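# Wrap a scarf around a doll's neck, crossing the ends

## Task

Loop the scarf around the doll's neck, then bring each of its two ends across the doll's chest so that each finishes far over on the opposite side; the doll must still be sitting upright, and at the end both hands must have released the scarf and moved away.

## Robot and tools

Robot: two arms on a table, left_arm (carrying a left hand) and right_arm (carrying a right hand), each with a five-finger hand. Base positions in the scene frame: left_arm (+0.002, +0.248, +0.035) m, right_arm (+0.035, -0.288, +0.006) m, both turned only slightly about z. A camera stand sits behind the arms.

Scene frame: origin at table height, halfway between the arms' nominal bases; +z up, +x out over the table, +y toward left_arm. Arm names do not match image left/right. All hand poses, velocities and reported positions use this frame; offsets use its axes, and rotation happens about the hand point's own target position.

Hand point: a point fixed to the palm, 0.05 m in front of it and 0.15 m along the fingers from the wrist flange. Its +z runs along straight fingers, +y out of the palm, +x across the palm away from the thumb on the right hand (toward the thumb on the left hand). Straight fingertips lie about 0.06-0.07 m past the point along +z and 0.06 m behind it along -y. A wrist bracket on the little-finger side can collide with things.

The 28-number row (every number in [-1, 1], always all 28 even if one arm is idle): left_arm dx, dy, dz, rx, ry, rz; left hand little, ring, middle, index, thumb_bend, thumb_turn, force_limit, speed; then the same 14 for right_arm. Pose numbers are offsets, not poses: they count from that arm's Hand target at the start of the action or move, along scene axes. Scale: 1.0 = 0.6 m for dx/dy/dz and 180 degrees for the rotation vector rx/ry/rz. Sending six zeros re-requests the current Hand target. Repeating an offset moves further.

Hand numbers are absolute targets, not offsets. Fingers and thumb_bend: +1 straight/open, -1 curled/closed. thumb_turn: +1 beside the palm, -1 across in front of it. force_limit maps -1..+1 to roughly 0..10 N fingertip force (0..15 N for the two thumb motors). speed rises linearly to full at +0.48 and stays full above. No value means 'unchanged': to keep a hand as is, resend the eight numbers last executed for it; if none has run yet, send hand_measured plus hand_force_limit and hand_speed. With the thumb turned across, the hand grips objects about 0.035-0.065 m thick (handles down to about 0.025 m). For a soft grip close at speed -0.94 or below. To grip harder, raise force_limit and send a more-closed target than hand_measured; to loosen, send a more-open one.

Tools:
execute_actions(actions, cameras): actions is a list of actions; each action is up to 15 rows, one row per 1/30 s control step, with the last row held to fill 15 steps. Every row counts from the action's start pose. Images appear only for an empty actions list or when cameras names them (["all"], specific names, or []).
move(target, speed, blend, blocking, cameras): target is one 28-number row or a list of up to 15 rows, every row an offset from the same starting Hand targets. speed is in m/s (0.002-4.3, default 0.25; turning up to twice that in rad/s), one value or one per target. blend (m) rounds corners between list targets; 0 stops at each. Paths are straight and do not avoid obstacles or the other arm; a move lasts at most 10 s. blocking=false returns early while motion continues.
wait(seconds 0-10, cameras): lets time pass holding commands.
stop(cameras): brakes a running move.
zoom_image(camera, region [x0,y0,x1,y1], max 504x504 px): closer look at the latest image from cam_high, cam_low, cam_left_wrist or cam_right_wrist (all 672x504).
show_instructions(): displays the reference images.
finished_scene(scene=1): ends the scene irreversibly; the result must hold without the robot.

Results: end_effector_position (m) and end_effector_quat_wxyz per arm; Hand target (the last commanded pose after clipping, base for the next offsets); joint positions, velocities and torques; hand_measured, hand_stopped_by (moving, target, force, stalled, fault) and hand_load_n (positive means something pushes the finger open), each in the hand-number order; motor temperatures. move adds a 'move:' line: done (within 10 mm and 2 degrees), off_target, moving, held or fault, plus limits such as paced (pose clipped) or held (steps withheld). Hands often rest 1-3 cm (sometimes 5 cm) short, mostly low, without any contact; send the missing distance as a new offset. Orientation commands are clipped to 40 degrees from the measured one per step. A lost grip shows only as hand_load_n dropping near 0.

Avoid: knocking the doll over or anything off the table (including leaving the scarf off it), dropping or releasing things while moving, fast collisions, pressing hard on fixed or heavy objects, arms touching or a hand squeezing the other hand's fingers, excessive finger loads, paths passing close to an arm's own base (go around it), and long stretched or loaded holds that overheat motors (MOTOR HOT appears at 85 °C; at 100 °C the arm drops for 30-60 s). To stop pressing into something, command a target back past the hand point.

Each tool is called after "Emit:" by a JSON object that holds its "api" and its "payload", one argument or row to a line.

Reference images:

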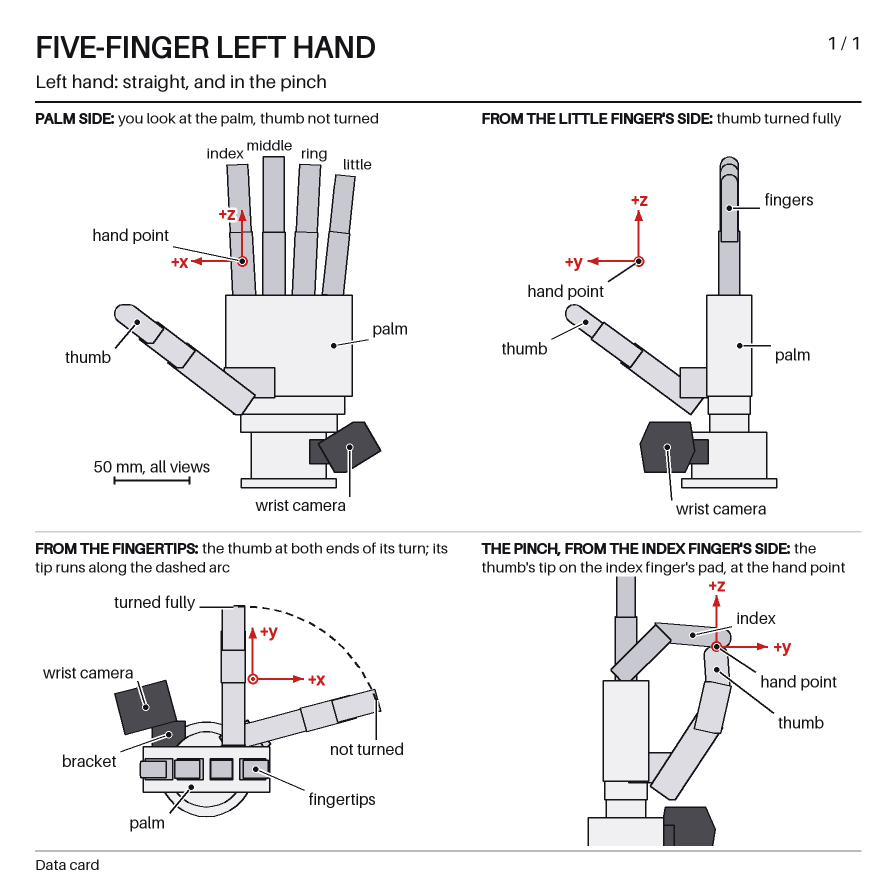

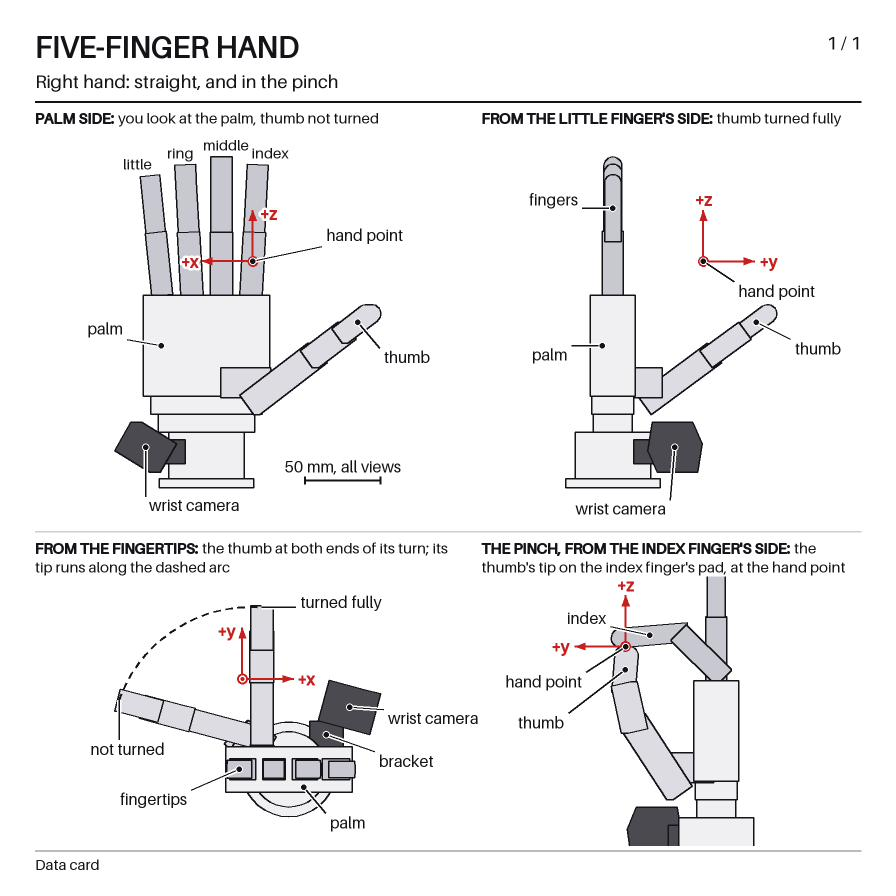

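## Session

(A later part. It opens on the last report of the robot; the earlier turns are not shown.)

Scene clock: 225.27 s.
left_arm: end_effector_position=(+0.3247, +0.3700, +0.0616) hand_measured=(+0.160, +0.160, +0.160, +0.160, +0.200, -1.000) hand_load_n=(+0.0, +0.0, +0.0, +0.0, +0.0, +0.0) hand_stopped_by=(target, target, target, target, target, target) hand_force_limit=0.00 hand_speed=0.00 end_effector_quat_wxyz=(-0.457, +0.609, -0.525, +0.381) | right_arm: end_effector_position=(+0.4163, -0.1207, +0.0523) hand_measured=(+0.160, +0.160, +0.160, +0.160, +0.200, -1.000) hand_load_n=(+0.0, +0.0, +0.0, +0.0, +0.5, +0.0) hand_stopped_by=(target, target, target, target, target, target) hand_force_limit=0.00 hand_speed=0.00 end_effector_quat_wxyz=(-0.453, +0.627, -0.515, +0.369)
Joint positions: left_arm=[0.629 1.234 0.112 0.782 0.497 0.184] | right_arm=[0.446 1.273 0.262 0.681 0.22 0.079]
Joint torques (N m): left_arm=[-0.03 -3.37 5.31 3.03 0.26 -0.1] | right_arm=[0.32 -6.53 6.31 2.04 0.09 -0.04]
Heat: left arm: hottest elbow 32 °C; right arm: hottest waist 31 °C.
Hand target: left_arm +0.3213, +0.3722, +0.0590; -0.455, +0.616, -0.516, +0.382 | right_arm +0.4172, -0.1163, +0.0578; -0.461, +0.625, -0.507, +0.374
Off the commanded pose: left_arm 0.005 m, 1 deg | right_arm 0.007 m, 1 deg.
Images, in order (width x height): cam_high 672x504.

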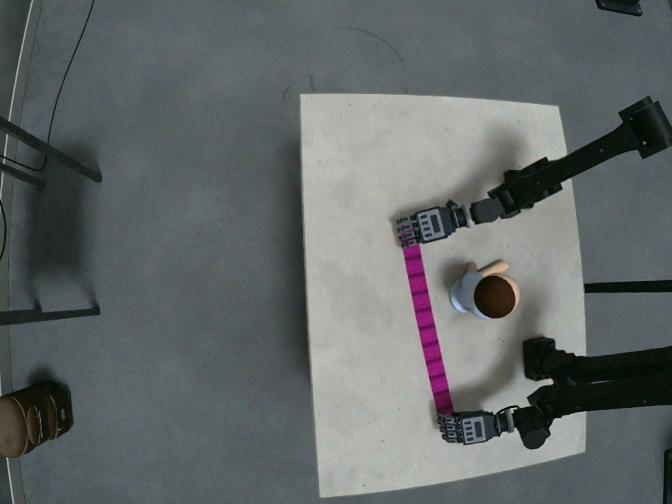

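Emit:
{"api": "move", "payload": {
  "target": [
    [-0.018, 0.0, -0.027, 0, 0, 0, 0.16, 0.16, 0.16, 0.16, 0.2, -1, 0, 0, -0.022, -0.0, -0.02, 0, 0, 0, 0.16, 0.16, 0.16, 0.16, 0.2, -1, 0, 0]
  ],
  "speed": 0.1,
  "cameras": ["cam_low", "cam_left_wrist", "cam_right_wrist"]
}}

Emit:
{"api": "zoom_image", "payload": {
  "camera": "cam_low",
  "region": [260, 230, 330, 290]
}}

Scene clock: 231.70 s.
left_arm: end_effector_position=(+0.3144, +0.3696, +0.0454) hand_measured=(+0.160, +0.160, +0.160, +0.160, +0.200, -1.000) hand_load_n=(+0.0, +0.0, +0.0, +0.0, +0.0, +0.0) hand_stopped_by=(target, target, target, target, target, target) hand_force_limit=0.00 hand_speed=0.00 end_effector_quat_wxyz=(-0.454, +0.612, -0.521, +0.384) | right_arm: end_effector_position=(+0.4044, -0.1206, +0.0452) hand_measured=(+0.160, +0.160, +0.160, +0.160, +0.200, -1.000) hand_load_n=(+0.0, +0.0, +0.0, +0.0, +0.0, +0.0) hand_stopped_by=(target, target, target, target, target, target) hand_force_limit=0.00 hand_speed=0.00 end_effector_quat_wxyz=(-0.457, +0.625, -0.511, +0.373)
Joint positions: left_arm=[0.666 1.352 0.081 0.924 0.533 0.184] | right_arm=[0.47 1.287 0.222 0.746 0.243 0.079]
Joint torques (N m): left_arm=[0.26 -4.78 3.74 3.22 0.23 -0.01] | right_arm=[0.32 -5.13 5.93 2.04 0.09 0.03]
Heat: left arm: hottest elbow 31 °C; right arm: hottest waist 31 °C.
Hand target: left_arm +0.3106, +0.3722, +0.0428; -0.455, +0.616, -0.516, +0.382 | right_arm +0.4042, -0.1163, +0.0459; -0.461, +0.625, -0.507, +0.374
Off the commanded pose: left_arm 0.005 m, 1 deg | right_arm 0.004 m, 1 deg.
move: done
camera_calibration:
cam_left_wrist: T_world_to_cam=[[0.355072, -0.166661, 0.919863, -0.0907853], [-0.464618, -0.885309, 0.0189446, 0.459474], [0.811205, -0.434112, -0.391781, 0.0390215], [0, 0, 0, 1]] pos_world=[0.214061, 0.408585, 0.0900934]
cam_right_wrist: T_world_to_cam=[[-0.295618, -0.235511, -0.925821, 0.135024], [-0.769275, 0.633302, 0.0845322, 0.365719], [0.566416, 0.7372, -0.368388, -0.00946099], [0, 0, 0, 1]] pos_world=[0.326613, -0.192836, 0.0906077]
Images, in order (width x height): cam_low 672x504, cam_left_wrist 672x504, cam_right_wrist 672x504.

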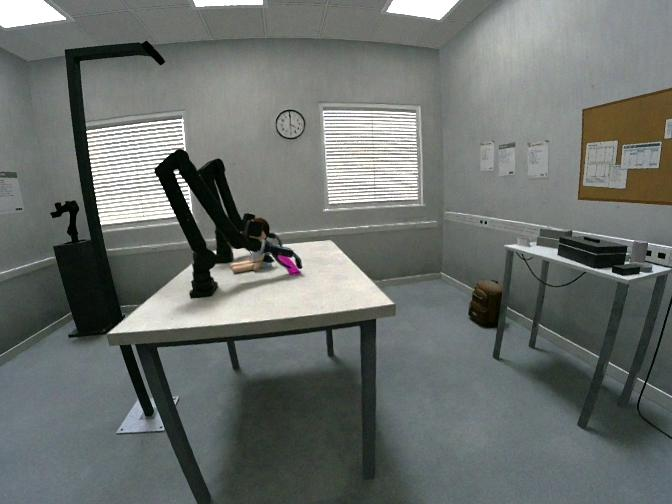

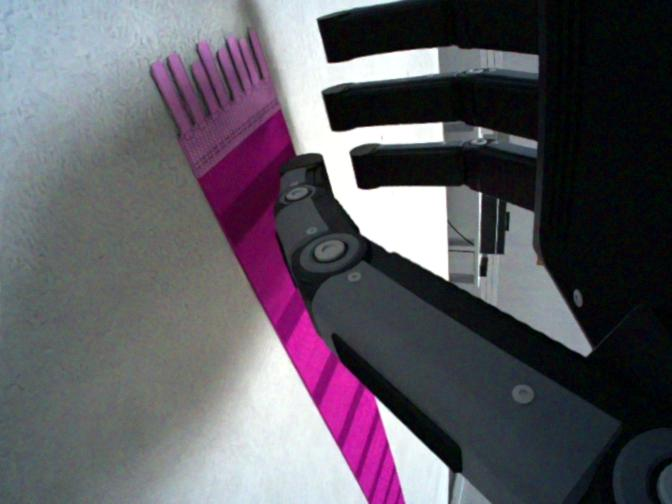

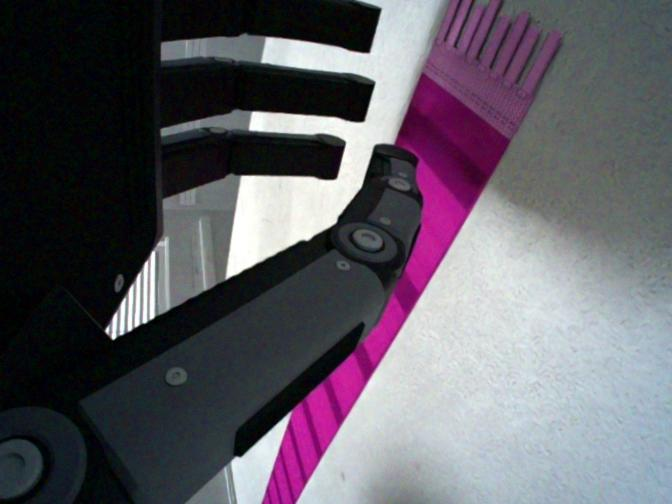

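Scaled by 7.200 from the camera's 672x504 image, which has a finer 960x720 frame.

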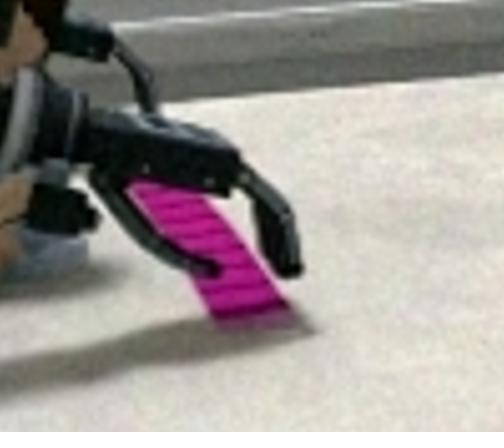

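Emit:
{"api": "move", "payload": {
  "target": [
    [0.0, 0.0, -0.038, 0, 0, 0, 0.16, 0.16, 0.16, 0.16, 0.2, -1, 0, 0, -0.0, -0.0, -0.045, 0, 0, 0, 0.16, 0.16, 0.16, 0.16, 0.2, -1, 0, 0]
  ],
  "speed": 0.05,
  "cameras": ["cam_low", "cam_left_wrist", "cam_right_wrist"]
}}

Emit:
{"api": "zoom_image", "payload": {
  "camera": "cam_low",
  "region": [260, 230, 330, 290]
}}

Scene clock: 236.63 s.
left_arm: end_effector_position=(+0.3155, +0.3701, +0.0240) hand_measured=(+0.160, +0.160, +0.160, +0.160, +0.200, -1.000) hand_load_n=(+0.0, +0.0, +0.0, +0.0, +0.0, +0.0) hand_stopped_by=(target, target, target, target, target, target) hand_force_limit=0.00 hand_speed=0.00 end_effector_quat_wxyz=(-0.456, +0.610, -0.521, +0.386) | right_arm: end_effector_position=(+0.4079, -0.1191, +0.0237) hand_measured=(+0.160, +0.160, +0.160, +0.160, +0.200, -1.000) hand_load_n=(+0.0, +0.0, -0.5, +0.0, +0.0, +0.0) hand_stopped_by=(target, target, target, target, target, target) hand_force_limit=0.00 hand_speed=0.00 end_effector_quat_wxyz=(-0.463, +0.620, -0.509, +0.376)
Joint positions: left_arm=[0.666 1.583 0.078 1.167 0.535 0.184] | right_arm=[0.47 1.45 0.21 0.938 0.244 0.079]
Joint torques (N m): left_arm=[-0.38 -6.53 1.8 2.84 0.14 -0.05] | right_arm=[0.32 -5.6 4.27 1.83 0.04 0.03]
Heat: left arm: hottest elbow 31 °C; right arm: hottest waist 31 °C.
Hand target: left_arm +0.3105, +0.3721, +0.0200; -0.455, +0.616, -0.516, +0.382 | right_arm +0.4042, -0.1164, +0.0189; -0.461, +0.625, -0.507, +0.374
Off the commanded pose: left_arm 0.007 m, 1 deg | right_arm 0.007 m, 1 deg.
move: done
camera_calibration:
cam_left_wrist: T_world_to_cam=[[0.349211, -0.171367, 0.921241, -0.0678857], [-0.466673, -0.884343, 0.0123962, 0.461366], [0.812569, -0.434247, -0.388795, 0.0294923], [0, 0, 0, 1]] pos_world=[0.215049, 0.40918, 0.0682864]
cam_right_wrist: T_world_to_cam=[[-0.281625, -0.228627, -0.931889, 0.111768], [-0.769854, 0.633531, 0.0772276, 0.369795], [0.572724, 0.739167, -0.354427, -0.023108], [0, 0, 0, 1]] pos_world=[0.329399, -0.191643, 0.0674068]
Images, in order (width x height): cam_low 672x504, cam_left_wrist 672x504, cam_right_wrist 672x504.

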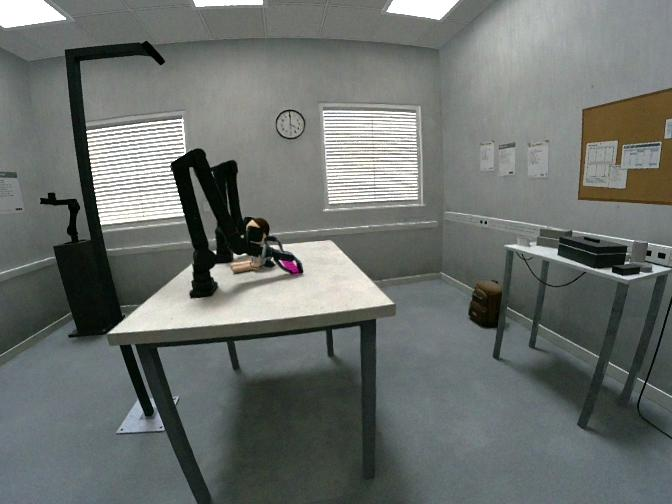

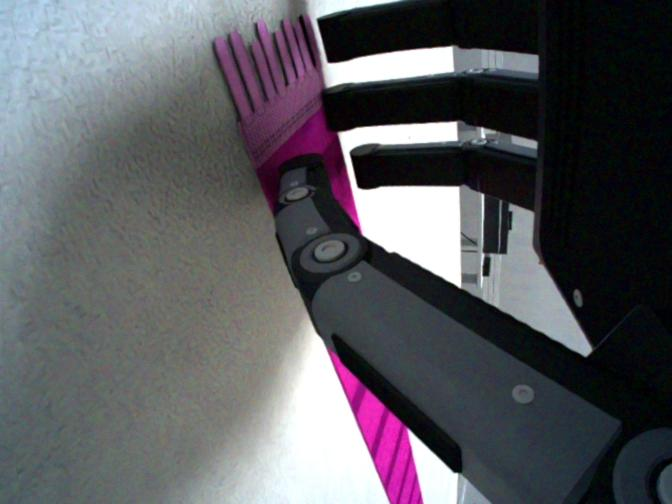

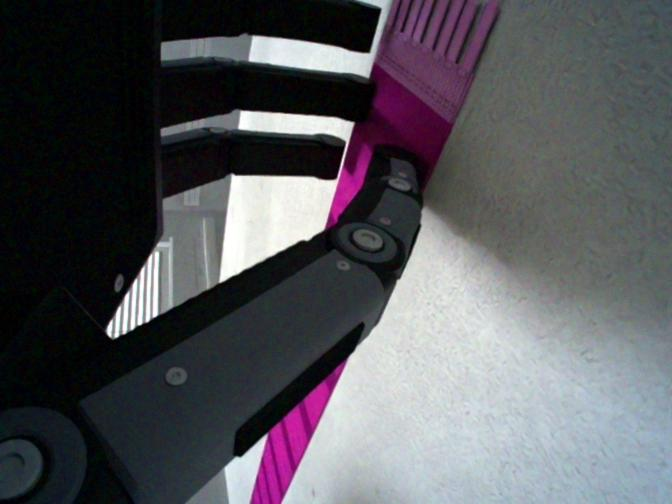

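Scaled by 7.200 from the camera's 672x504 image, which has a finer 960x720 frame.

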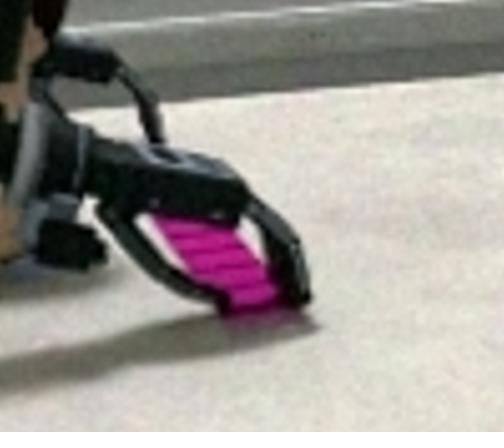

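Emit:
{"api": "move", "payload": {
  "target": [
    [0.0, 0.0, -0.015, 0, 0, 0, 0.16, 0.16, 0.16, 0.16, 0.2, -1, 0, -0.4, -0.0, -0.0, -0.013, 0, 0, 0, 0.16, 0.16, 0.16, 0.16, 0.2, -1, 0, -0.4],
    [0.0, 0.0, -0.015, 0, 0, 0, -0.3, -0.3, -0.3, -0.3, 0.1, -1, 0, -0.4, -0.0, -0.0, -0.013, 0, 0, 0, -0.3, -0.3, -0.3, -0.3, 0.1, -1, 0, -0.4]
  ],
  "speed": 0.05,
  "cameras": ["cam_low", "cam_left_wrist", "cam_right_wrist"]
}}

Emit:
{"api": "zoom_image", "payload": {
  "camera": "cam_low",
  "region": [260, 230, 330, 290]
}}

Scene clock: 244.63 s.
left_arm: end_effector_position=(+0.3199, +0.3729, +0.0233) hand_measured=(-0.300, -0.300, -0.260, -0.274, +0.100, -1.000) hand_load_n=(+0.0, +0.0, +16.5, +7.0, +2.5, -2.5) hand_stopped_by=(target, target, force, force, target, target) hand_force_limit=0.00 hand_speed=-0.40 end_effector_quat_wxyz=(-0.470, +0.597, -0.520, +0.389) | right_arm: end_effector_position=(+0.4118, -0.1173, +0.0235) hand_measured=(-0.300, -0.300, -0.260, -0.272, +0.100, -1.000) hand_load_n=(+0.0, +0.0, +16.0, +7.0, +3.5, -4.0) hand_stopped_by=(target, target, force, force, target, target) hand_force_limit=0.00 hand_speed=-0.40 end_effector_quat_wxyz=(-0.472, +0.613, -0.506, +0.381)
Joint positions: left_arm=[0.667 1.668 0.081 1.284 0.541 0.184] | right_arm=[0.47 1.494 0.21 1.008 0.244 0.079]
Joint torques (N m): left_arm=[-0.44 -5.48 1.16 1.7 -0.11 -0.02] | right_arm=[0.26 -5.42 3.67 1.13 0 0.02]
Motor temperatures (°C): left_arm=[18 30 30 16 20 17] | right_arm=[31 25 26 28 18 19]
Heat: left arm: hottest shoulder 30 °C; right arm: hottest waist 31 °C.
Hand target: left_arm +0.3105, +0.3722, +0.0110; -0.455, +0.616, -0.516, +0.382 | right_arm +0.4041, -0.1163, +0.0111; -0.461, +0.625, -0.507, +0.374
Off the commanded pose: left_arm 0.016 m, 3 deg | right_arm 0.015 m, 2 deg.
move: off_target (left_arm, right_arm); target 2's new numbers were sent with left_arm's hand 0.013 m and 2 deg from that target
camera_calibration:
cam_left_wrist: T_world_to_cam=[[0.32152, -0.19442, 0.926728, -0.0509406], [-0.471011, -0.881863, -0.0215949, 0.467068], [0.821446, -0.429556, -0.375111, 0.0220103], [0, 0, 0, 1]] pos_world=[0.218292, 0.411441, 0.0655507]
cam_right_wrist: T_world_to_cam=[[-0.259889, -0.217995, -0.94071, 0.105562], [-0.7713, 0.632999, 0.0663985, 0.372434], [0.580994, 0.742826, -0.332649, -0.0302711], [0, 0, 0, 1]] pos_world=[0.33228, -0.190252, 0.0645042]
Images, in order (width x height): cam_low 672x504, cam_left_wrist 672x504, cam_right_wrist 672x504.

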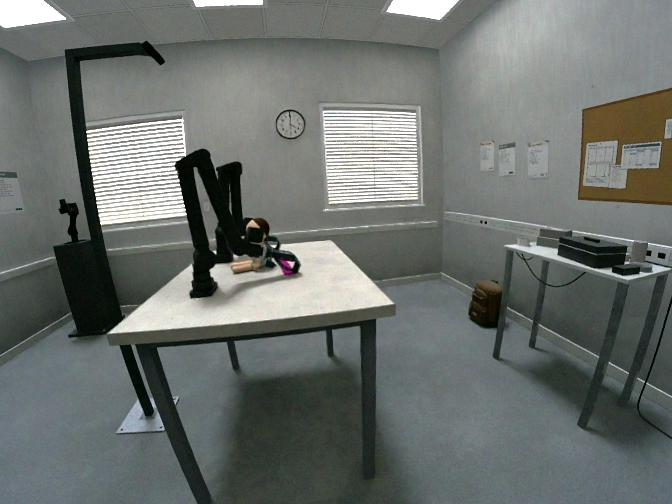

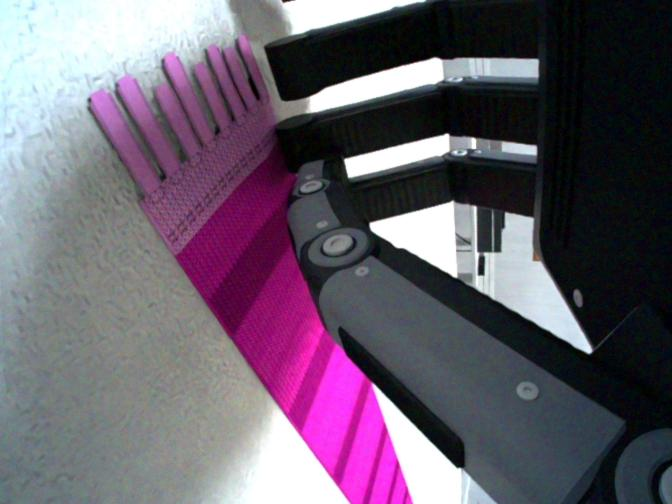

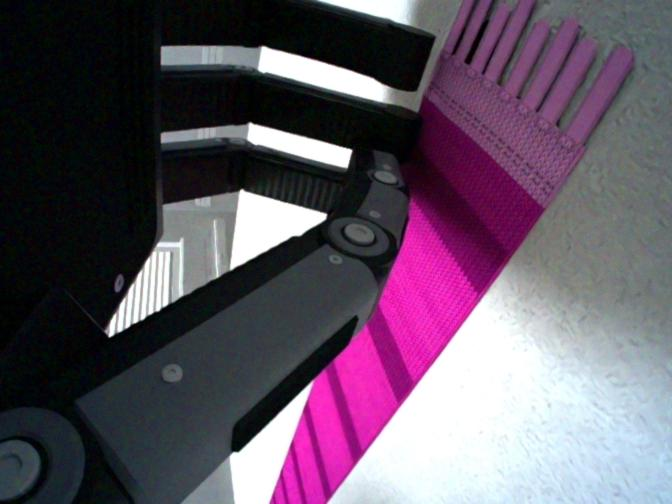

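Scaled by 7.200 from the camera's 672x504 image, which has a finer 960x720 frame.

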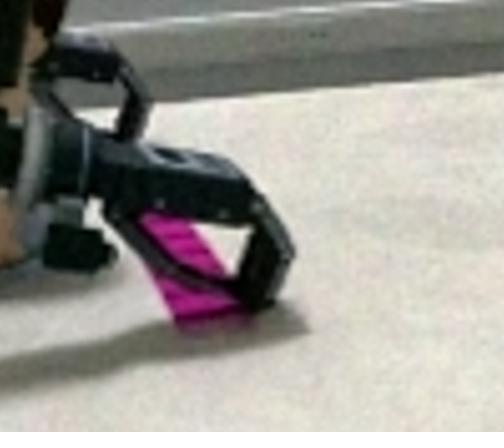

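Emit:
{"api": "move", "payload": {
  "target": [
    [0.0, 0.0, 0.07, 0, 0, 0, -0.3, -0.3, -0.3, -0.3, 0.1, -1, 0, -0.4, -0.0, -0.0, 0.07, 0, 0, 0, -0.3, -0.3, -0.3, -0.3, 0.1, -1, 0, -0.4]
  ],
  "speed": 0.05,
  "cameras": ["cam_low", "cam_left_wrist", "cam_right_wrist"]
}}

Emit:
{"api": "zoom_image", "payload": {
  "camera": "cam_low",
  "region": [260, 230, 330, 290]
}}

Scene clock: 253.60 s.
left_arm: end_effector_position=(+0.3094, +0.3647, +0.0498) hand_measured=(-0.300, -0.300, -0.260, -0.274, +0.100, -1.000) hand_load_n=(+0.0, +0.0, +16.0, +7.0, +2.5, -3.0) hand_stopped_by=(target, target, force, force, target, target) hand_force_limit=0.00 hand_speed=-0.40 end_effector_quat_wxyz=(-0.451, +0.613, -0.522, +0.386) | right_arm: end_effector_position=(+0.3982, -0.1238, +0.0422) hand_measured=(-0.300, -0.300, -0.260, -0.272, +0.100, -1.000) hand_load_n=(+0.0, +0.0, +16.5, +7.0, +3.5, -3.5) hand_stopped_by=(target, target, force, force, target, target) hand_force_limit=0.00 hand_speed=-0.40 end_effector_quat_wxyz=(-0.451, +0.629, -0.513, +0.371)
Joint positions: left_arm=[0.669 1.282 0.07 0.859 0.541 0.184] | right_arm=[0.47 1.269 0.21 0.726 0.244 0.079]
Joint torques (N m): left_arm=[-1.32 -6.3 5.41 1.65 0 -0.04] | right_arm=[0.32 -6.83 7.53 0.99 0.03 0.03]
Heat: left arm: hottest shoulder 30 °C; right arm: hottest waist 31 °C.
Hand target: left_arm +0.3106, +0.3721, +0.0530; -0.455, +0.616, -0.516, +0.382 | right_arm +0.4041, -0.1162, +0.0531; -0.461, +0.625, -0.507, +0.374
Off the commanded pose: left_arm 0.008 m, 1 deg | right_arm 0.015 m, 1 deg.
move: off_target (right_arm)
camera_calibration:
cam_left_wrist: T_world_to_cam=[[0.356605, -0.162906, 0.919943, -0.0957122], [-0.468599, -0.883049, 0.025274, 0.452828], [0.808238, -0.440097, -0.391237, 0.0457293], [0, 0, 0, 1]] pos_world=[0.209366, 0.404403, 0.094496]
cam_right_wrist: T_world_to_cam=[[-0.307323, -0.241336, -0.920494, 0.133408], [-0.767553, 0.634655, 0.0898672, 0.362398], [0.562508, 0.734146, -0.380282, -0.0029557], [0, 0, 0, 1]] pos_world=[0.320822, -0.195632, 0.0891095]
Images, in order (width x height): cam_low 672x504, cam_left_wrist 672x504, cam_right_wrist 672x504.

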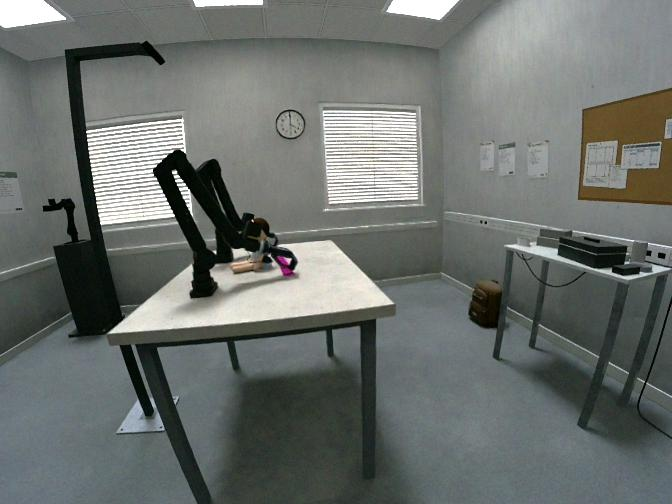

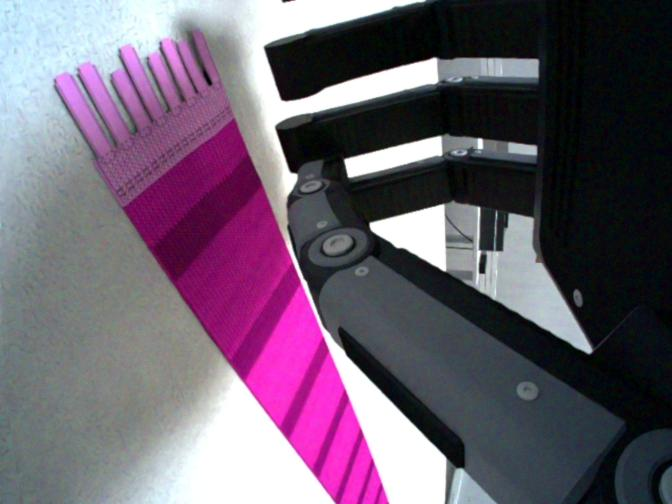

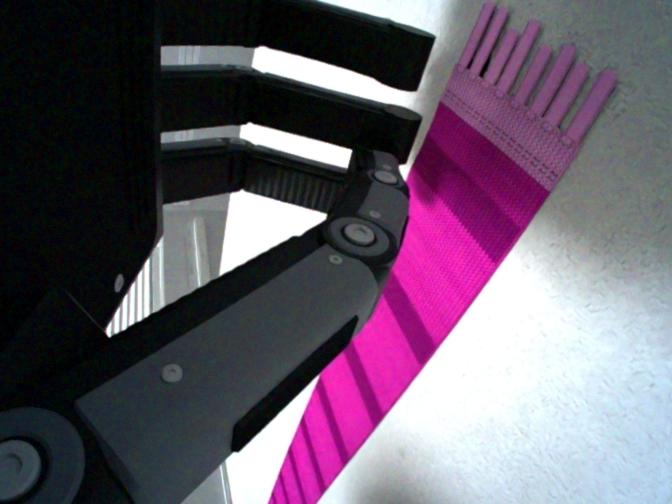

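Scaled by 7.200 from the camera's 672x504 image, which has a finer 960x720 frame.

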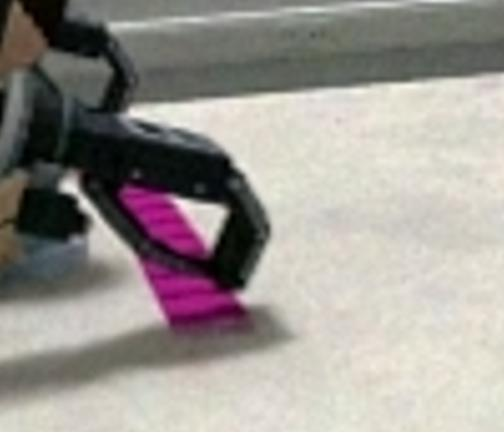

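Emit:
{"api": "move", "payload": {
  "target": [
    [0.0, 0.0, 0.02, 0, 0, 0, 1, 1, 0.4, 0.4, 0.2, -1, -0.2, -0.2, -0.0, -0.0, 0.02, 0, 0, 0, 1, 1, 0.4, 0.4, 0.2, -1, -0.2, -0.2],
    [-0.07, 0.0, -0.01, 0, 0, 0, 1, 1, 0.4, 0.4, 0.2, -1, -0.2, -0.2, -0.065, -0.0, -0.01, 0, 0, 0, 1, 1, 0.4, 0.4, 0.2, -1, -0.2, -0.2]
  ],
  "speed": 0.08,
  "cameras": ["cam_low", "cam_left_wrist", "cam_right_wrist"]
}}

Emit:
{"api": "zoom_image", "payload": {
  "camera": "cam_low",
  "region": [250, 230, 320, 290]
}}

Scene clock: 333.30 s.
left_arm: end_effector_position=(+0.2865, +0.3661, +0.0510) hand_measured=(+1.000, +1.000, +0.400, +0.400, +0.200, -1.000) hand_load_n=(+0.0, -0.5, +0.0, +0.0, +0.0, +0.0) hand_stopped_by=(target, target, target, target, target, target) hand_force_limit=-0.20 hand_speed=-0.20 end_effector_quat_wxyz=(-0.442, +0.625, -0.513, +0.388) | right_arm: end_effector_position=(+0.3668, -0.1220, +0.0394) hand_measured=(+1.000, +1.000, +0.400, +0.400, +0.200, -1.000) hand_load_n=(+0.0, +0.0, +0.0, +0.0, +0.0, +0.0) hand_stopped_by=(target, target, target, target, target, target) hand_force_limit=-0.20 hand_speed=-0.20 end_effector_quat_wxyz=(-0.446, +0.634, -0.510, +0.372)
Joint positions: left_arm=[0.766 1.171 0.041 0.74 0.622 0.202] | right_arm=[0.548 1.175 0.147 0.68 0.317 0.094]
Joint torques (N m): left_arm=[-2.73 -4.37 6.34 2.21 -0.03 -0.02] | right_arm=[0.85 -5.54 6.22 2.03 0.12 0.07]
Heat: left arm: hottest shoulder 30 °C; right arm: hottest waist 30 °C.
Hand target: left_arm +0.2912, +0.3666, +0.0541; -0.443, +0.621, -0.515, +0.390 (not the last commanded pose) | right_arm +0.3683, -0.1163, +0.0487; -0.461, +0.625, -0.507, +0.374 (not the last commanded pose)
Off the commanded pose: left_arm 0.019 m, 2 deg | right_arm 0.010 m, 2 deg.
move: held (left_arm; a check stopped the path); path passed 1 of 2 targets; limits=held
pose unreachable (left arm): on one or more control steps of this call, first in action 0 (counted from 0), this arm could not follow its commanded pose, so it was not sent that pose on those steps. It may still have moved: this result reports where it is.
cause: moving toward the commanded pose would bring two parts of the arm too close to each other (joints 2 (shoulder) and 3 (elbow) lie between them).
camera_calibration:
cam_left_wrist: T_world_to_cam=[[0.367002, -0.129398, 0.921176, -0.103759], [-0.45459, -0.888923, 0.0562442, 0.439903], [0.811577, -0.4394, -0.38506, 0.0637939], [0, 0, 0, 1]] pos_world=[0.186282, 0.405644, 0.0954031]
cam_right_wrist: T_world_to_cam=[[-0.310214, -0.256065, -0.915531, 0.12065], [-0.770139, 0.632308, 0.0840996, 0.338498], [0.557363, 0.731175, -0.393357, 0.014328], [0, 0, 0, 1]] pos_world=[0.290132, -0.193617, 0.0876274]
Images, in order (width x height): cam_low 672x504, cam_left_wrist 672x504, cam_right_wrist 672x504.

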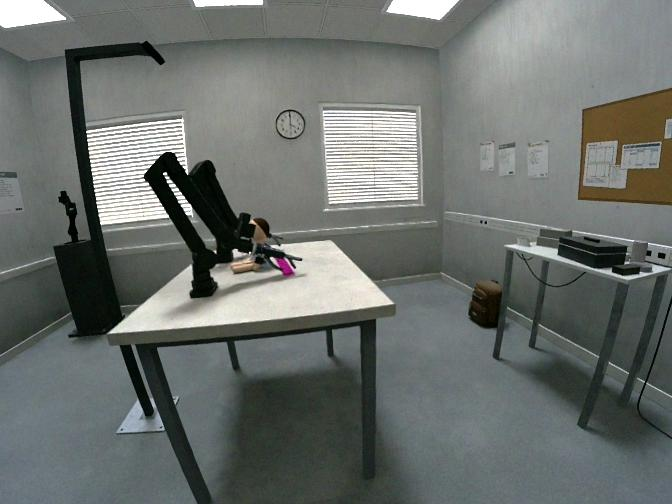

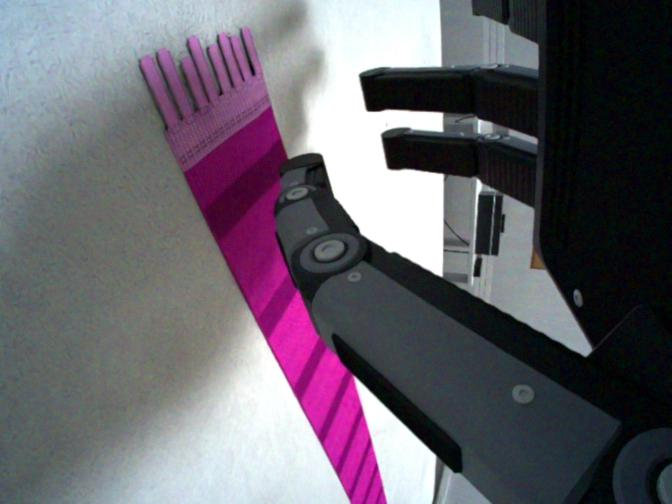

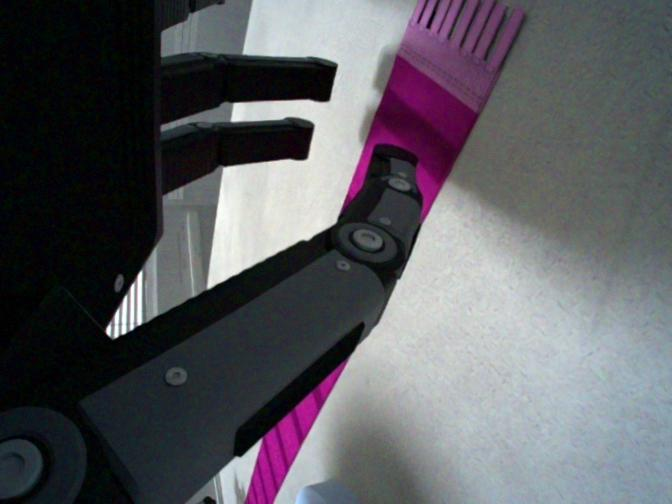

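Scaled by 7.200 from the camera's 672x504 image, which has a finer 960x720 frame.

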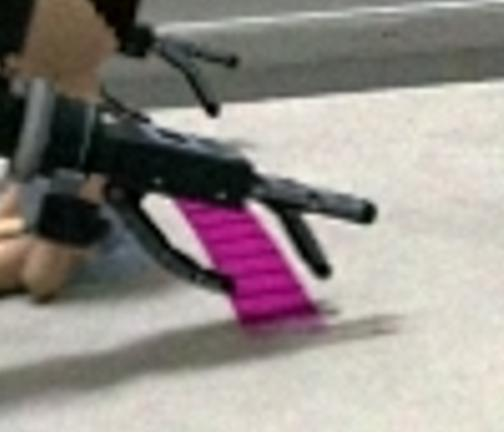

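Emit:
{"api": "move", "payload": {
  "target": [
    [0.03, 0.005, -0.008, 0, 0, 0, 1, 1, 1, 1, 0.2, -1, -0.2, -0.2, 0,0,0, 0, 0, 0, 1, 1, 0.4, 0.4, 0.2, -1, -0.2, -0.2],
    [0.03, 0.005, -0.065, 0, 0, 0, 1, 1, 1, 1, 0.2, -1, -0.2, -0.2, 0,0,0, 0, 0, 0, 1, 1, 0.4, 0.4, 0.2, -1, -0.2, -0.2],
    [0.125, 0.005, -0.065, 0, 0, 0, 1, 1, 1, 1, 0.2, -1, -0.2, -0.2, 0,0,0, 0, 0, 0, 1, 1, 0.4, 0.4, 0.2, -1, -0.2, -0.2]
  ],
  "speed": 0.08,
  "cameras": ["cam_high", "cam_left_wrist", "cam_right_wrist"]
}}

Scene clock: 349.70 s.
left_arm: end_effector_position=(+0.3612, +0.3737, +0.0217) hand_measured=(+1.000, +1.000, +1.000, +1.000, +0.200, -1.000) hand_load_n=(+0.0, +0.0, +0.0, +0.0, -0.5, +0.0) hand_stopped_by=(target, target, target, target, target, target) hand_force_limit=-0.20 hand_speed=-0.20 end_effector_quat_wxyz=(-0.457, +0.615, -0.514, +0.387) | right_arm: end_effector_position=(+0.3668, -0.1219, +0.0394) hand_measured=(+1.000, +1.000, +0.400, +0.400, +0.200, -1.000) hand_load_n=(-0.5, +0.0, +0.0, +0.0, +0.0, +0.0) hand_stopped_by=(target, target, target, target, target, target) hand_force_limit=-0.20 hand_speed=-0.20 end_effector_quat_wxyz=(-0.446, +0.634, -0.510, +0.372)
Joint positions: left_arm=[0.543 1.65 0.175 1.16 0.409 0.123] | right_arm=[0.548 1.175 0.147 0.68 0.317 0.095]
Joint torques (N m): left_arm=[-3.02 -7.94 3.7 1.33 -0.13 -0.14] | right_arm=[0.26 -5.54 6.2 2.02 0.11 0.11]
Heat: left arm: hottest shoulder 30 °C; right arm: hottest waist 30 °C.
Hand target: left_arm +0.3662, +0.3695, +0.0151; -0.443, +0.621, -0.515, +0.390 | right_arm +0.3683, -0.1163, +0.0487; -0.461, +0.625, -0.507, +0.374
Off the commanded pose: left_arm 0.009 m, 2 deg | right_arm 0.011 m, 2 deg.
move: off_target (right_arm)
camera_calibration:
cam_left_wrist: T_world_to_cam=[[0.347606, -0.157192, 0.92437, -0.0857893], [-0.455257, -0.890139, 0.0198269, 0.483818], [0.819702, -0.427718, -0.380981, -0.0121478], [0, 0, 0, 1]] pos_world=[0.26004, 0.411984, 0.0650804]
cam_right_wrist: T_world_to_cam=[[-0.310252, -0.255773, -0.9156, 0.120718], [-0.77004, 0.632406, 0.0842658, 0.338333], [0.557478, 0.731192, -0.393161, 0.0142634], [0, 0, 0, 1]] pos_world=[0.290032, -0.193517, 0.087627]
Images, in order (width x height): cam_high 672x504, cam_left_wrist 672x504, cam_right_wrist 672x504.

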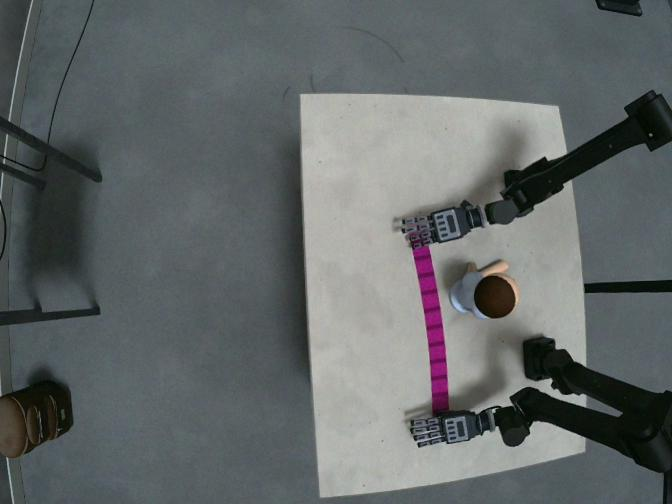

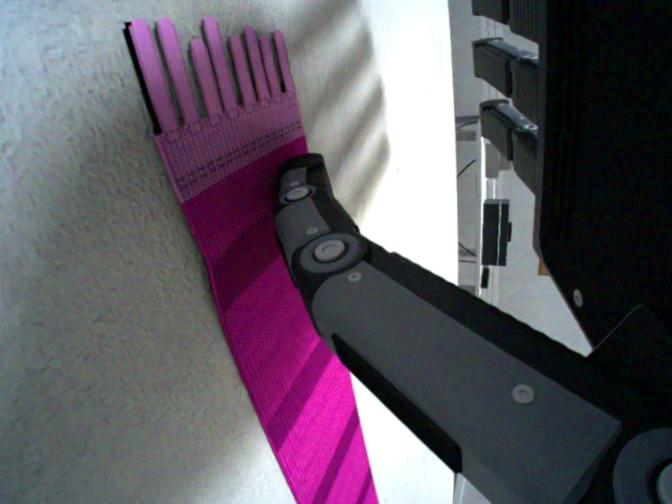

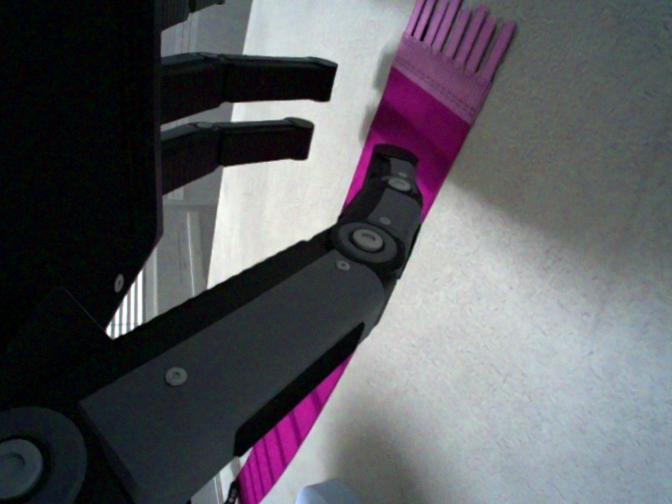

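Emit:
{"api": "move", "payload": {
  "target": [
    [0, 0, 0.05, 0, 0, 0, 1, 1, 1, 1, 0.2, -1, -0.2, -0.2, 0,0,0, 0, 0, 0, 1, 1, 0.4, 0.4, 0.2, -1, -0.2, -0.2],
    [-0.097, 0.0025, 0.05, 0, 0, 0, 1, 1, 0.4, 0.4, 0.2, -1, -0.2, -0.2, -0.018,0,0, 0, 0, 0, 1, 1, 0.4, 0.4, 0.2, -1, -0.2, -0.2]
  ],
  "speed": 0.08,
  "cameras": ["cam_high", "cam_left_wrist", "cam_right_wrist"]
}}

Scene clock: 365.07 s.
left_arm: end_effector_position=(+0.3128, +0.3682, +0.0469) hand_measured=(+1.000, +1.000, +0.400, +0.400, +0.200, -1.000) hand_load_n=(+0.0, +0.0, +0.0, +0.0, +0.0, +0.0) hand_stopped_by=(target, target, target, target, target, target) hand_force_limit=-0.20 hand_speed=-0.20 end_effector_quat_wxyz=(-0.442, +0.619, -0.514, +0.396) | right_arm: end_effector_position=(+0.3591, -0.1201, +0.0454) hand_measured=(+1.000, +1.000, +0.400, +0.400, +0.200, -1.000) hand_load_n=(+0.0, +0.0, +0.0, +0.0, +0.0, +0.0) hand_stopped_by=(target, target, target, target, target, target) hand_force_limit=-0.20 hand_speed=-0.20 end_effector_quat_wxyz=(-0.456, +0.627, -0.508, +0.376)
Joint positions: left_arm=[0.688 1.342 0.086 0.898 0.567 0.161] | right_arm=[0.577 1.132 0.126 0.68 0.344 0.104]
Joint torques (N m): left_arm=[-1.2 -7.59 4.01 1.65 0.28 0.16] | right_arm=[0.32 -5.01 6.34 1.09 0.12 0.11]
Heat: left arm: hottest shoulder 30 °C; right arm: hottest waist 30 °C.
Hand target: left_arm +0.3080, +0.3709, +0.0452; -0.443, +0.621, -0.515, +0.390 | right_arm +0.3576, -0.1163, +0.0487; -0.461, +0.625, -0.507, +0.374
Off the commanded pose: left_arm 0.006 m, 1 deg | right_arm 0.005 m, 1 deg.
move: done
camera_calibration:
cam_left_wrist: T_world_to_cam=[[0.351443, -0.133662, 0.926619, -0.103088], [-0.468843, -0.88183, 0.0506193, 0.456106], [0.810354, -0.452229, -0.372579, 0.0462969], [0, 0, 0, 1]] pos_world=[0.212555, 0.409366, 0.0896848]
cam_right_wrist: T_world_to_cam=[[-0.290731, -0.244782, -0.924963, 0.119043], [-0.771657, 0.631553, 0.0754103, 0.331544], [0.565704, 0.735678, -0.3725, 0.0161466], [0, 0, 0, 1]] pos_world=[0.281314, -0.192127, 0.0911233]
Images, in order (width x height): cam_high 672x504, cam_left_wrist 672x504, cam_right_wrist 672x504.

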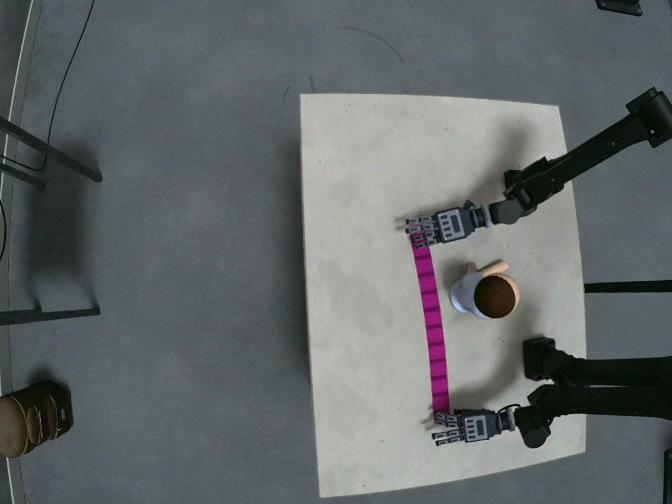

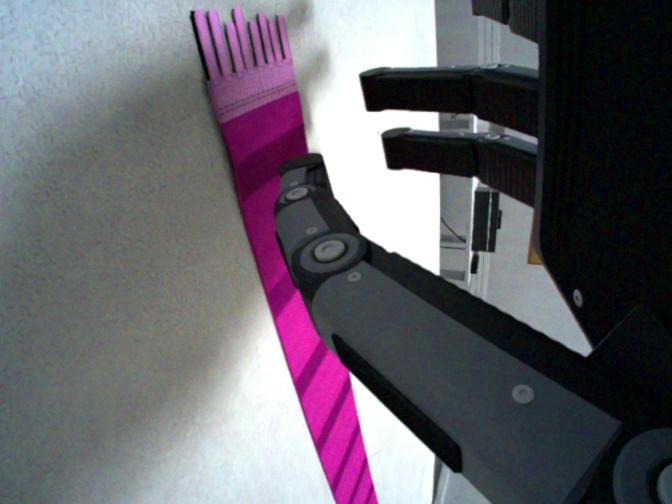

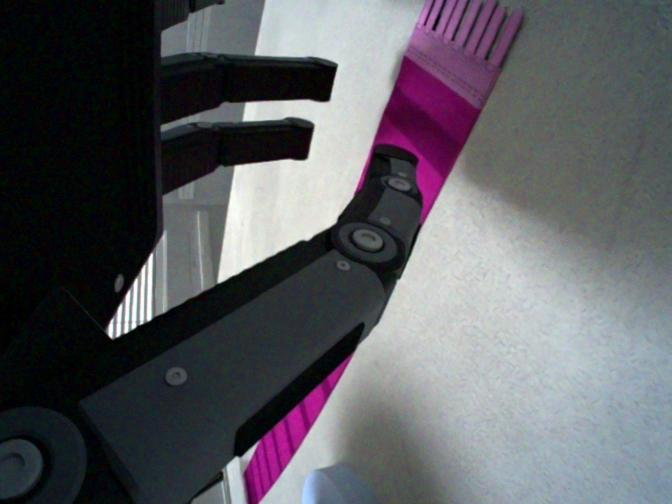

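Emit:
{"api": "move", "payload": {
  "target": [
    [-0.022, 0, 0.0, 0, 0, 0, 1, 1, 0.4, 0.4, 0.2, -1, -0.2, -0.7, -0.008,0,0, 0, 0, 0, 1, 1, 0.4, 0.4, 0.2, -1, -0.2, -0.7],
    [-0.022, 0.0, -0.053, 0, 0, 0, 1, 1, 0.4, 0.4, 0.2, -1, -0.2, -0.7, -0.008,0,-0.058, 0, 0, 0, 1, 1, 0.4, 0.4, 0.2, -1, -0.2, -0.7]
  ],
  "speed": 0.06,
  "cameras": ["cam_low", "cam_left_wrist", "cam_right_wrist"]
}}

Emit:
{"api": "zoom_image", "payload": {
  "camera": "cam_low",
  "region": [250, 230, 320, 290]
}}

Scene clock: 376.47 s.
left_arm: end_effector_position=(+0.2994, +0.3682, +0.0186) hand_measured=(+1.000, +1.000, +0.400, +0.400, +0.200, -1.000) hand_load_n=(+0.0, +0.0, +0.0, +0.0, -1.5, +0.5) hand_stopped_by=(target, target, target, target, target, target) hand_force_limit=-0.20 hand_speed=-0.70 end_effector_quat_wxyz=(-0.445, +0.614, -0.519, +0.395) | right_arm: end_effector_position=(+0.3567, -0.1186, +0.0187) hand_measured=(+1.000, +1.000, +0.400, +0.400, +0.200, -1.000) hand_load_n=(+0.0, +0.0, +0.0, +0.0, -1.5, -0.5) hand_stopped_by=(target, target, target, target, target, target) hand_force_limit=-0.20 hand_speed=-0.70 end_effector_quat_wxyz=(-0.463, +0.621, -0.507, +0.378)
Joint positions: left_arm=[0.739 1.617 0.056 1.194 0.62 0.194] | right_arm=[0.591 1.379 0.092 0.977 0.359 0.111]
Joint torques (N m): left_arm=[-0.38 -4.89 1.59 2.54 0.1 0.04] | right_arm=[0.32 -3.72 3.95 1.62 0.05 0.09]
Heat: left arm: hottest shoulder 29 °C; right arm: hottest waist 30 °C.
Hand target: left_arm +0.2948, +0.3710, +0.0133; -0.443, +0.621, -0.515, +0.390 | right_arm +0.3527, -0.1162, +0.0139; -0.461, +0.625, -0.507, +0.374
Off the commanded pose: left_arm 0.007 m, 1 deg | right_arm 0.007 m, 1 deg.
move: done
camera_calibration:
cam_left_wrist: T_world_to_cam=[[0.348882, -0.146561, 0.925636, -0.0666234], [-0.475802, -0.878632, 0.0402161, 0.452219], [0.807399, -0.45445, -0.376273, 0.0483746], [0, 0, 0, 1]] pos_world=[0.199353, 0.409554, 0.0616846]
cam_right_wrist: T_world_to_cam=[[-0.277196, -0.232684, -0.932213, 0.0908202], [-0.771345, 0.632387, 0.0715159, 0.330856], [0.572878, 0.738881, -0.354774, 0.00398149], [0, 0, 0, 1]] pos_world=[0.278098, -0.191038, 0.0624148]
Images, in order (width x height): cam_low 672x504, cam_left_wrist 672x504, cam_right_wrist 672x504.

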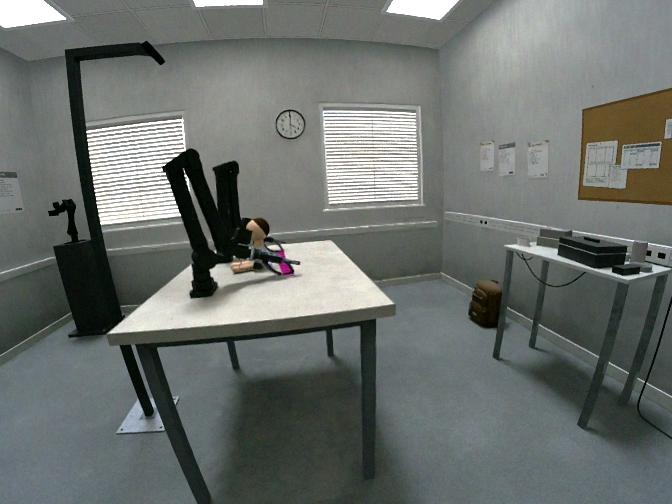

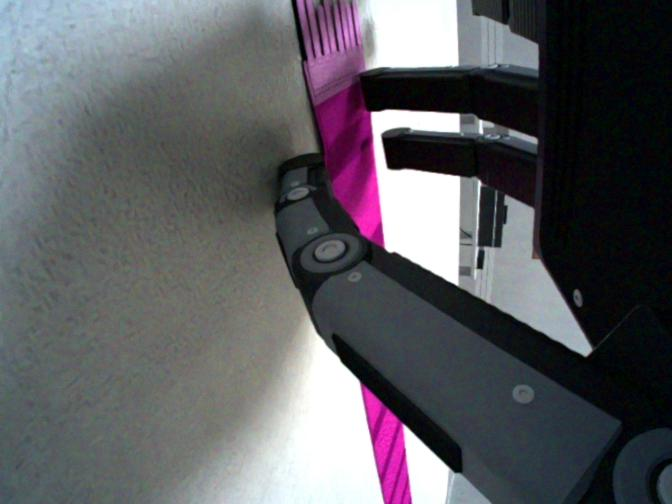

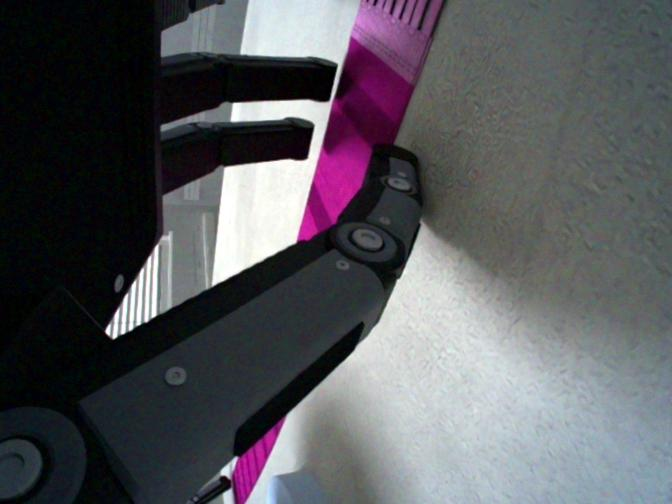

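Scaled by 7.200 from the camera's 672x504 image, which has a finer 960x720 frame.

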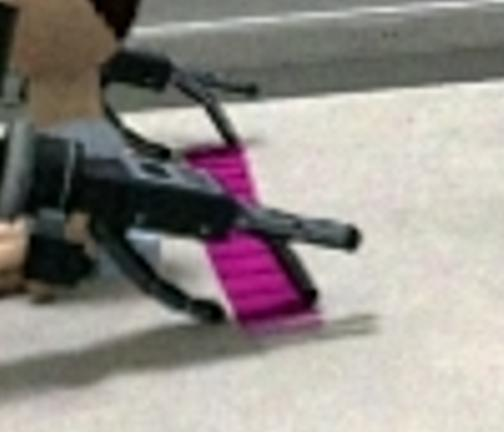

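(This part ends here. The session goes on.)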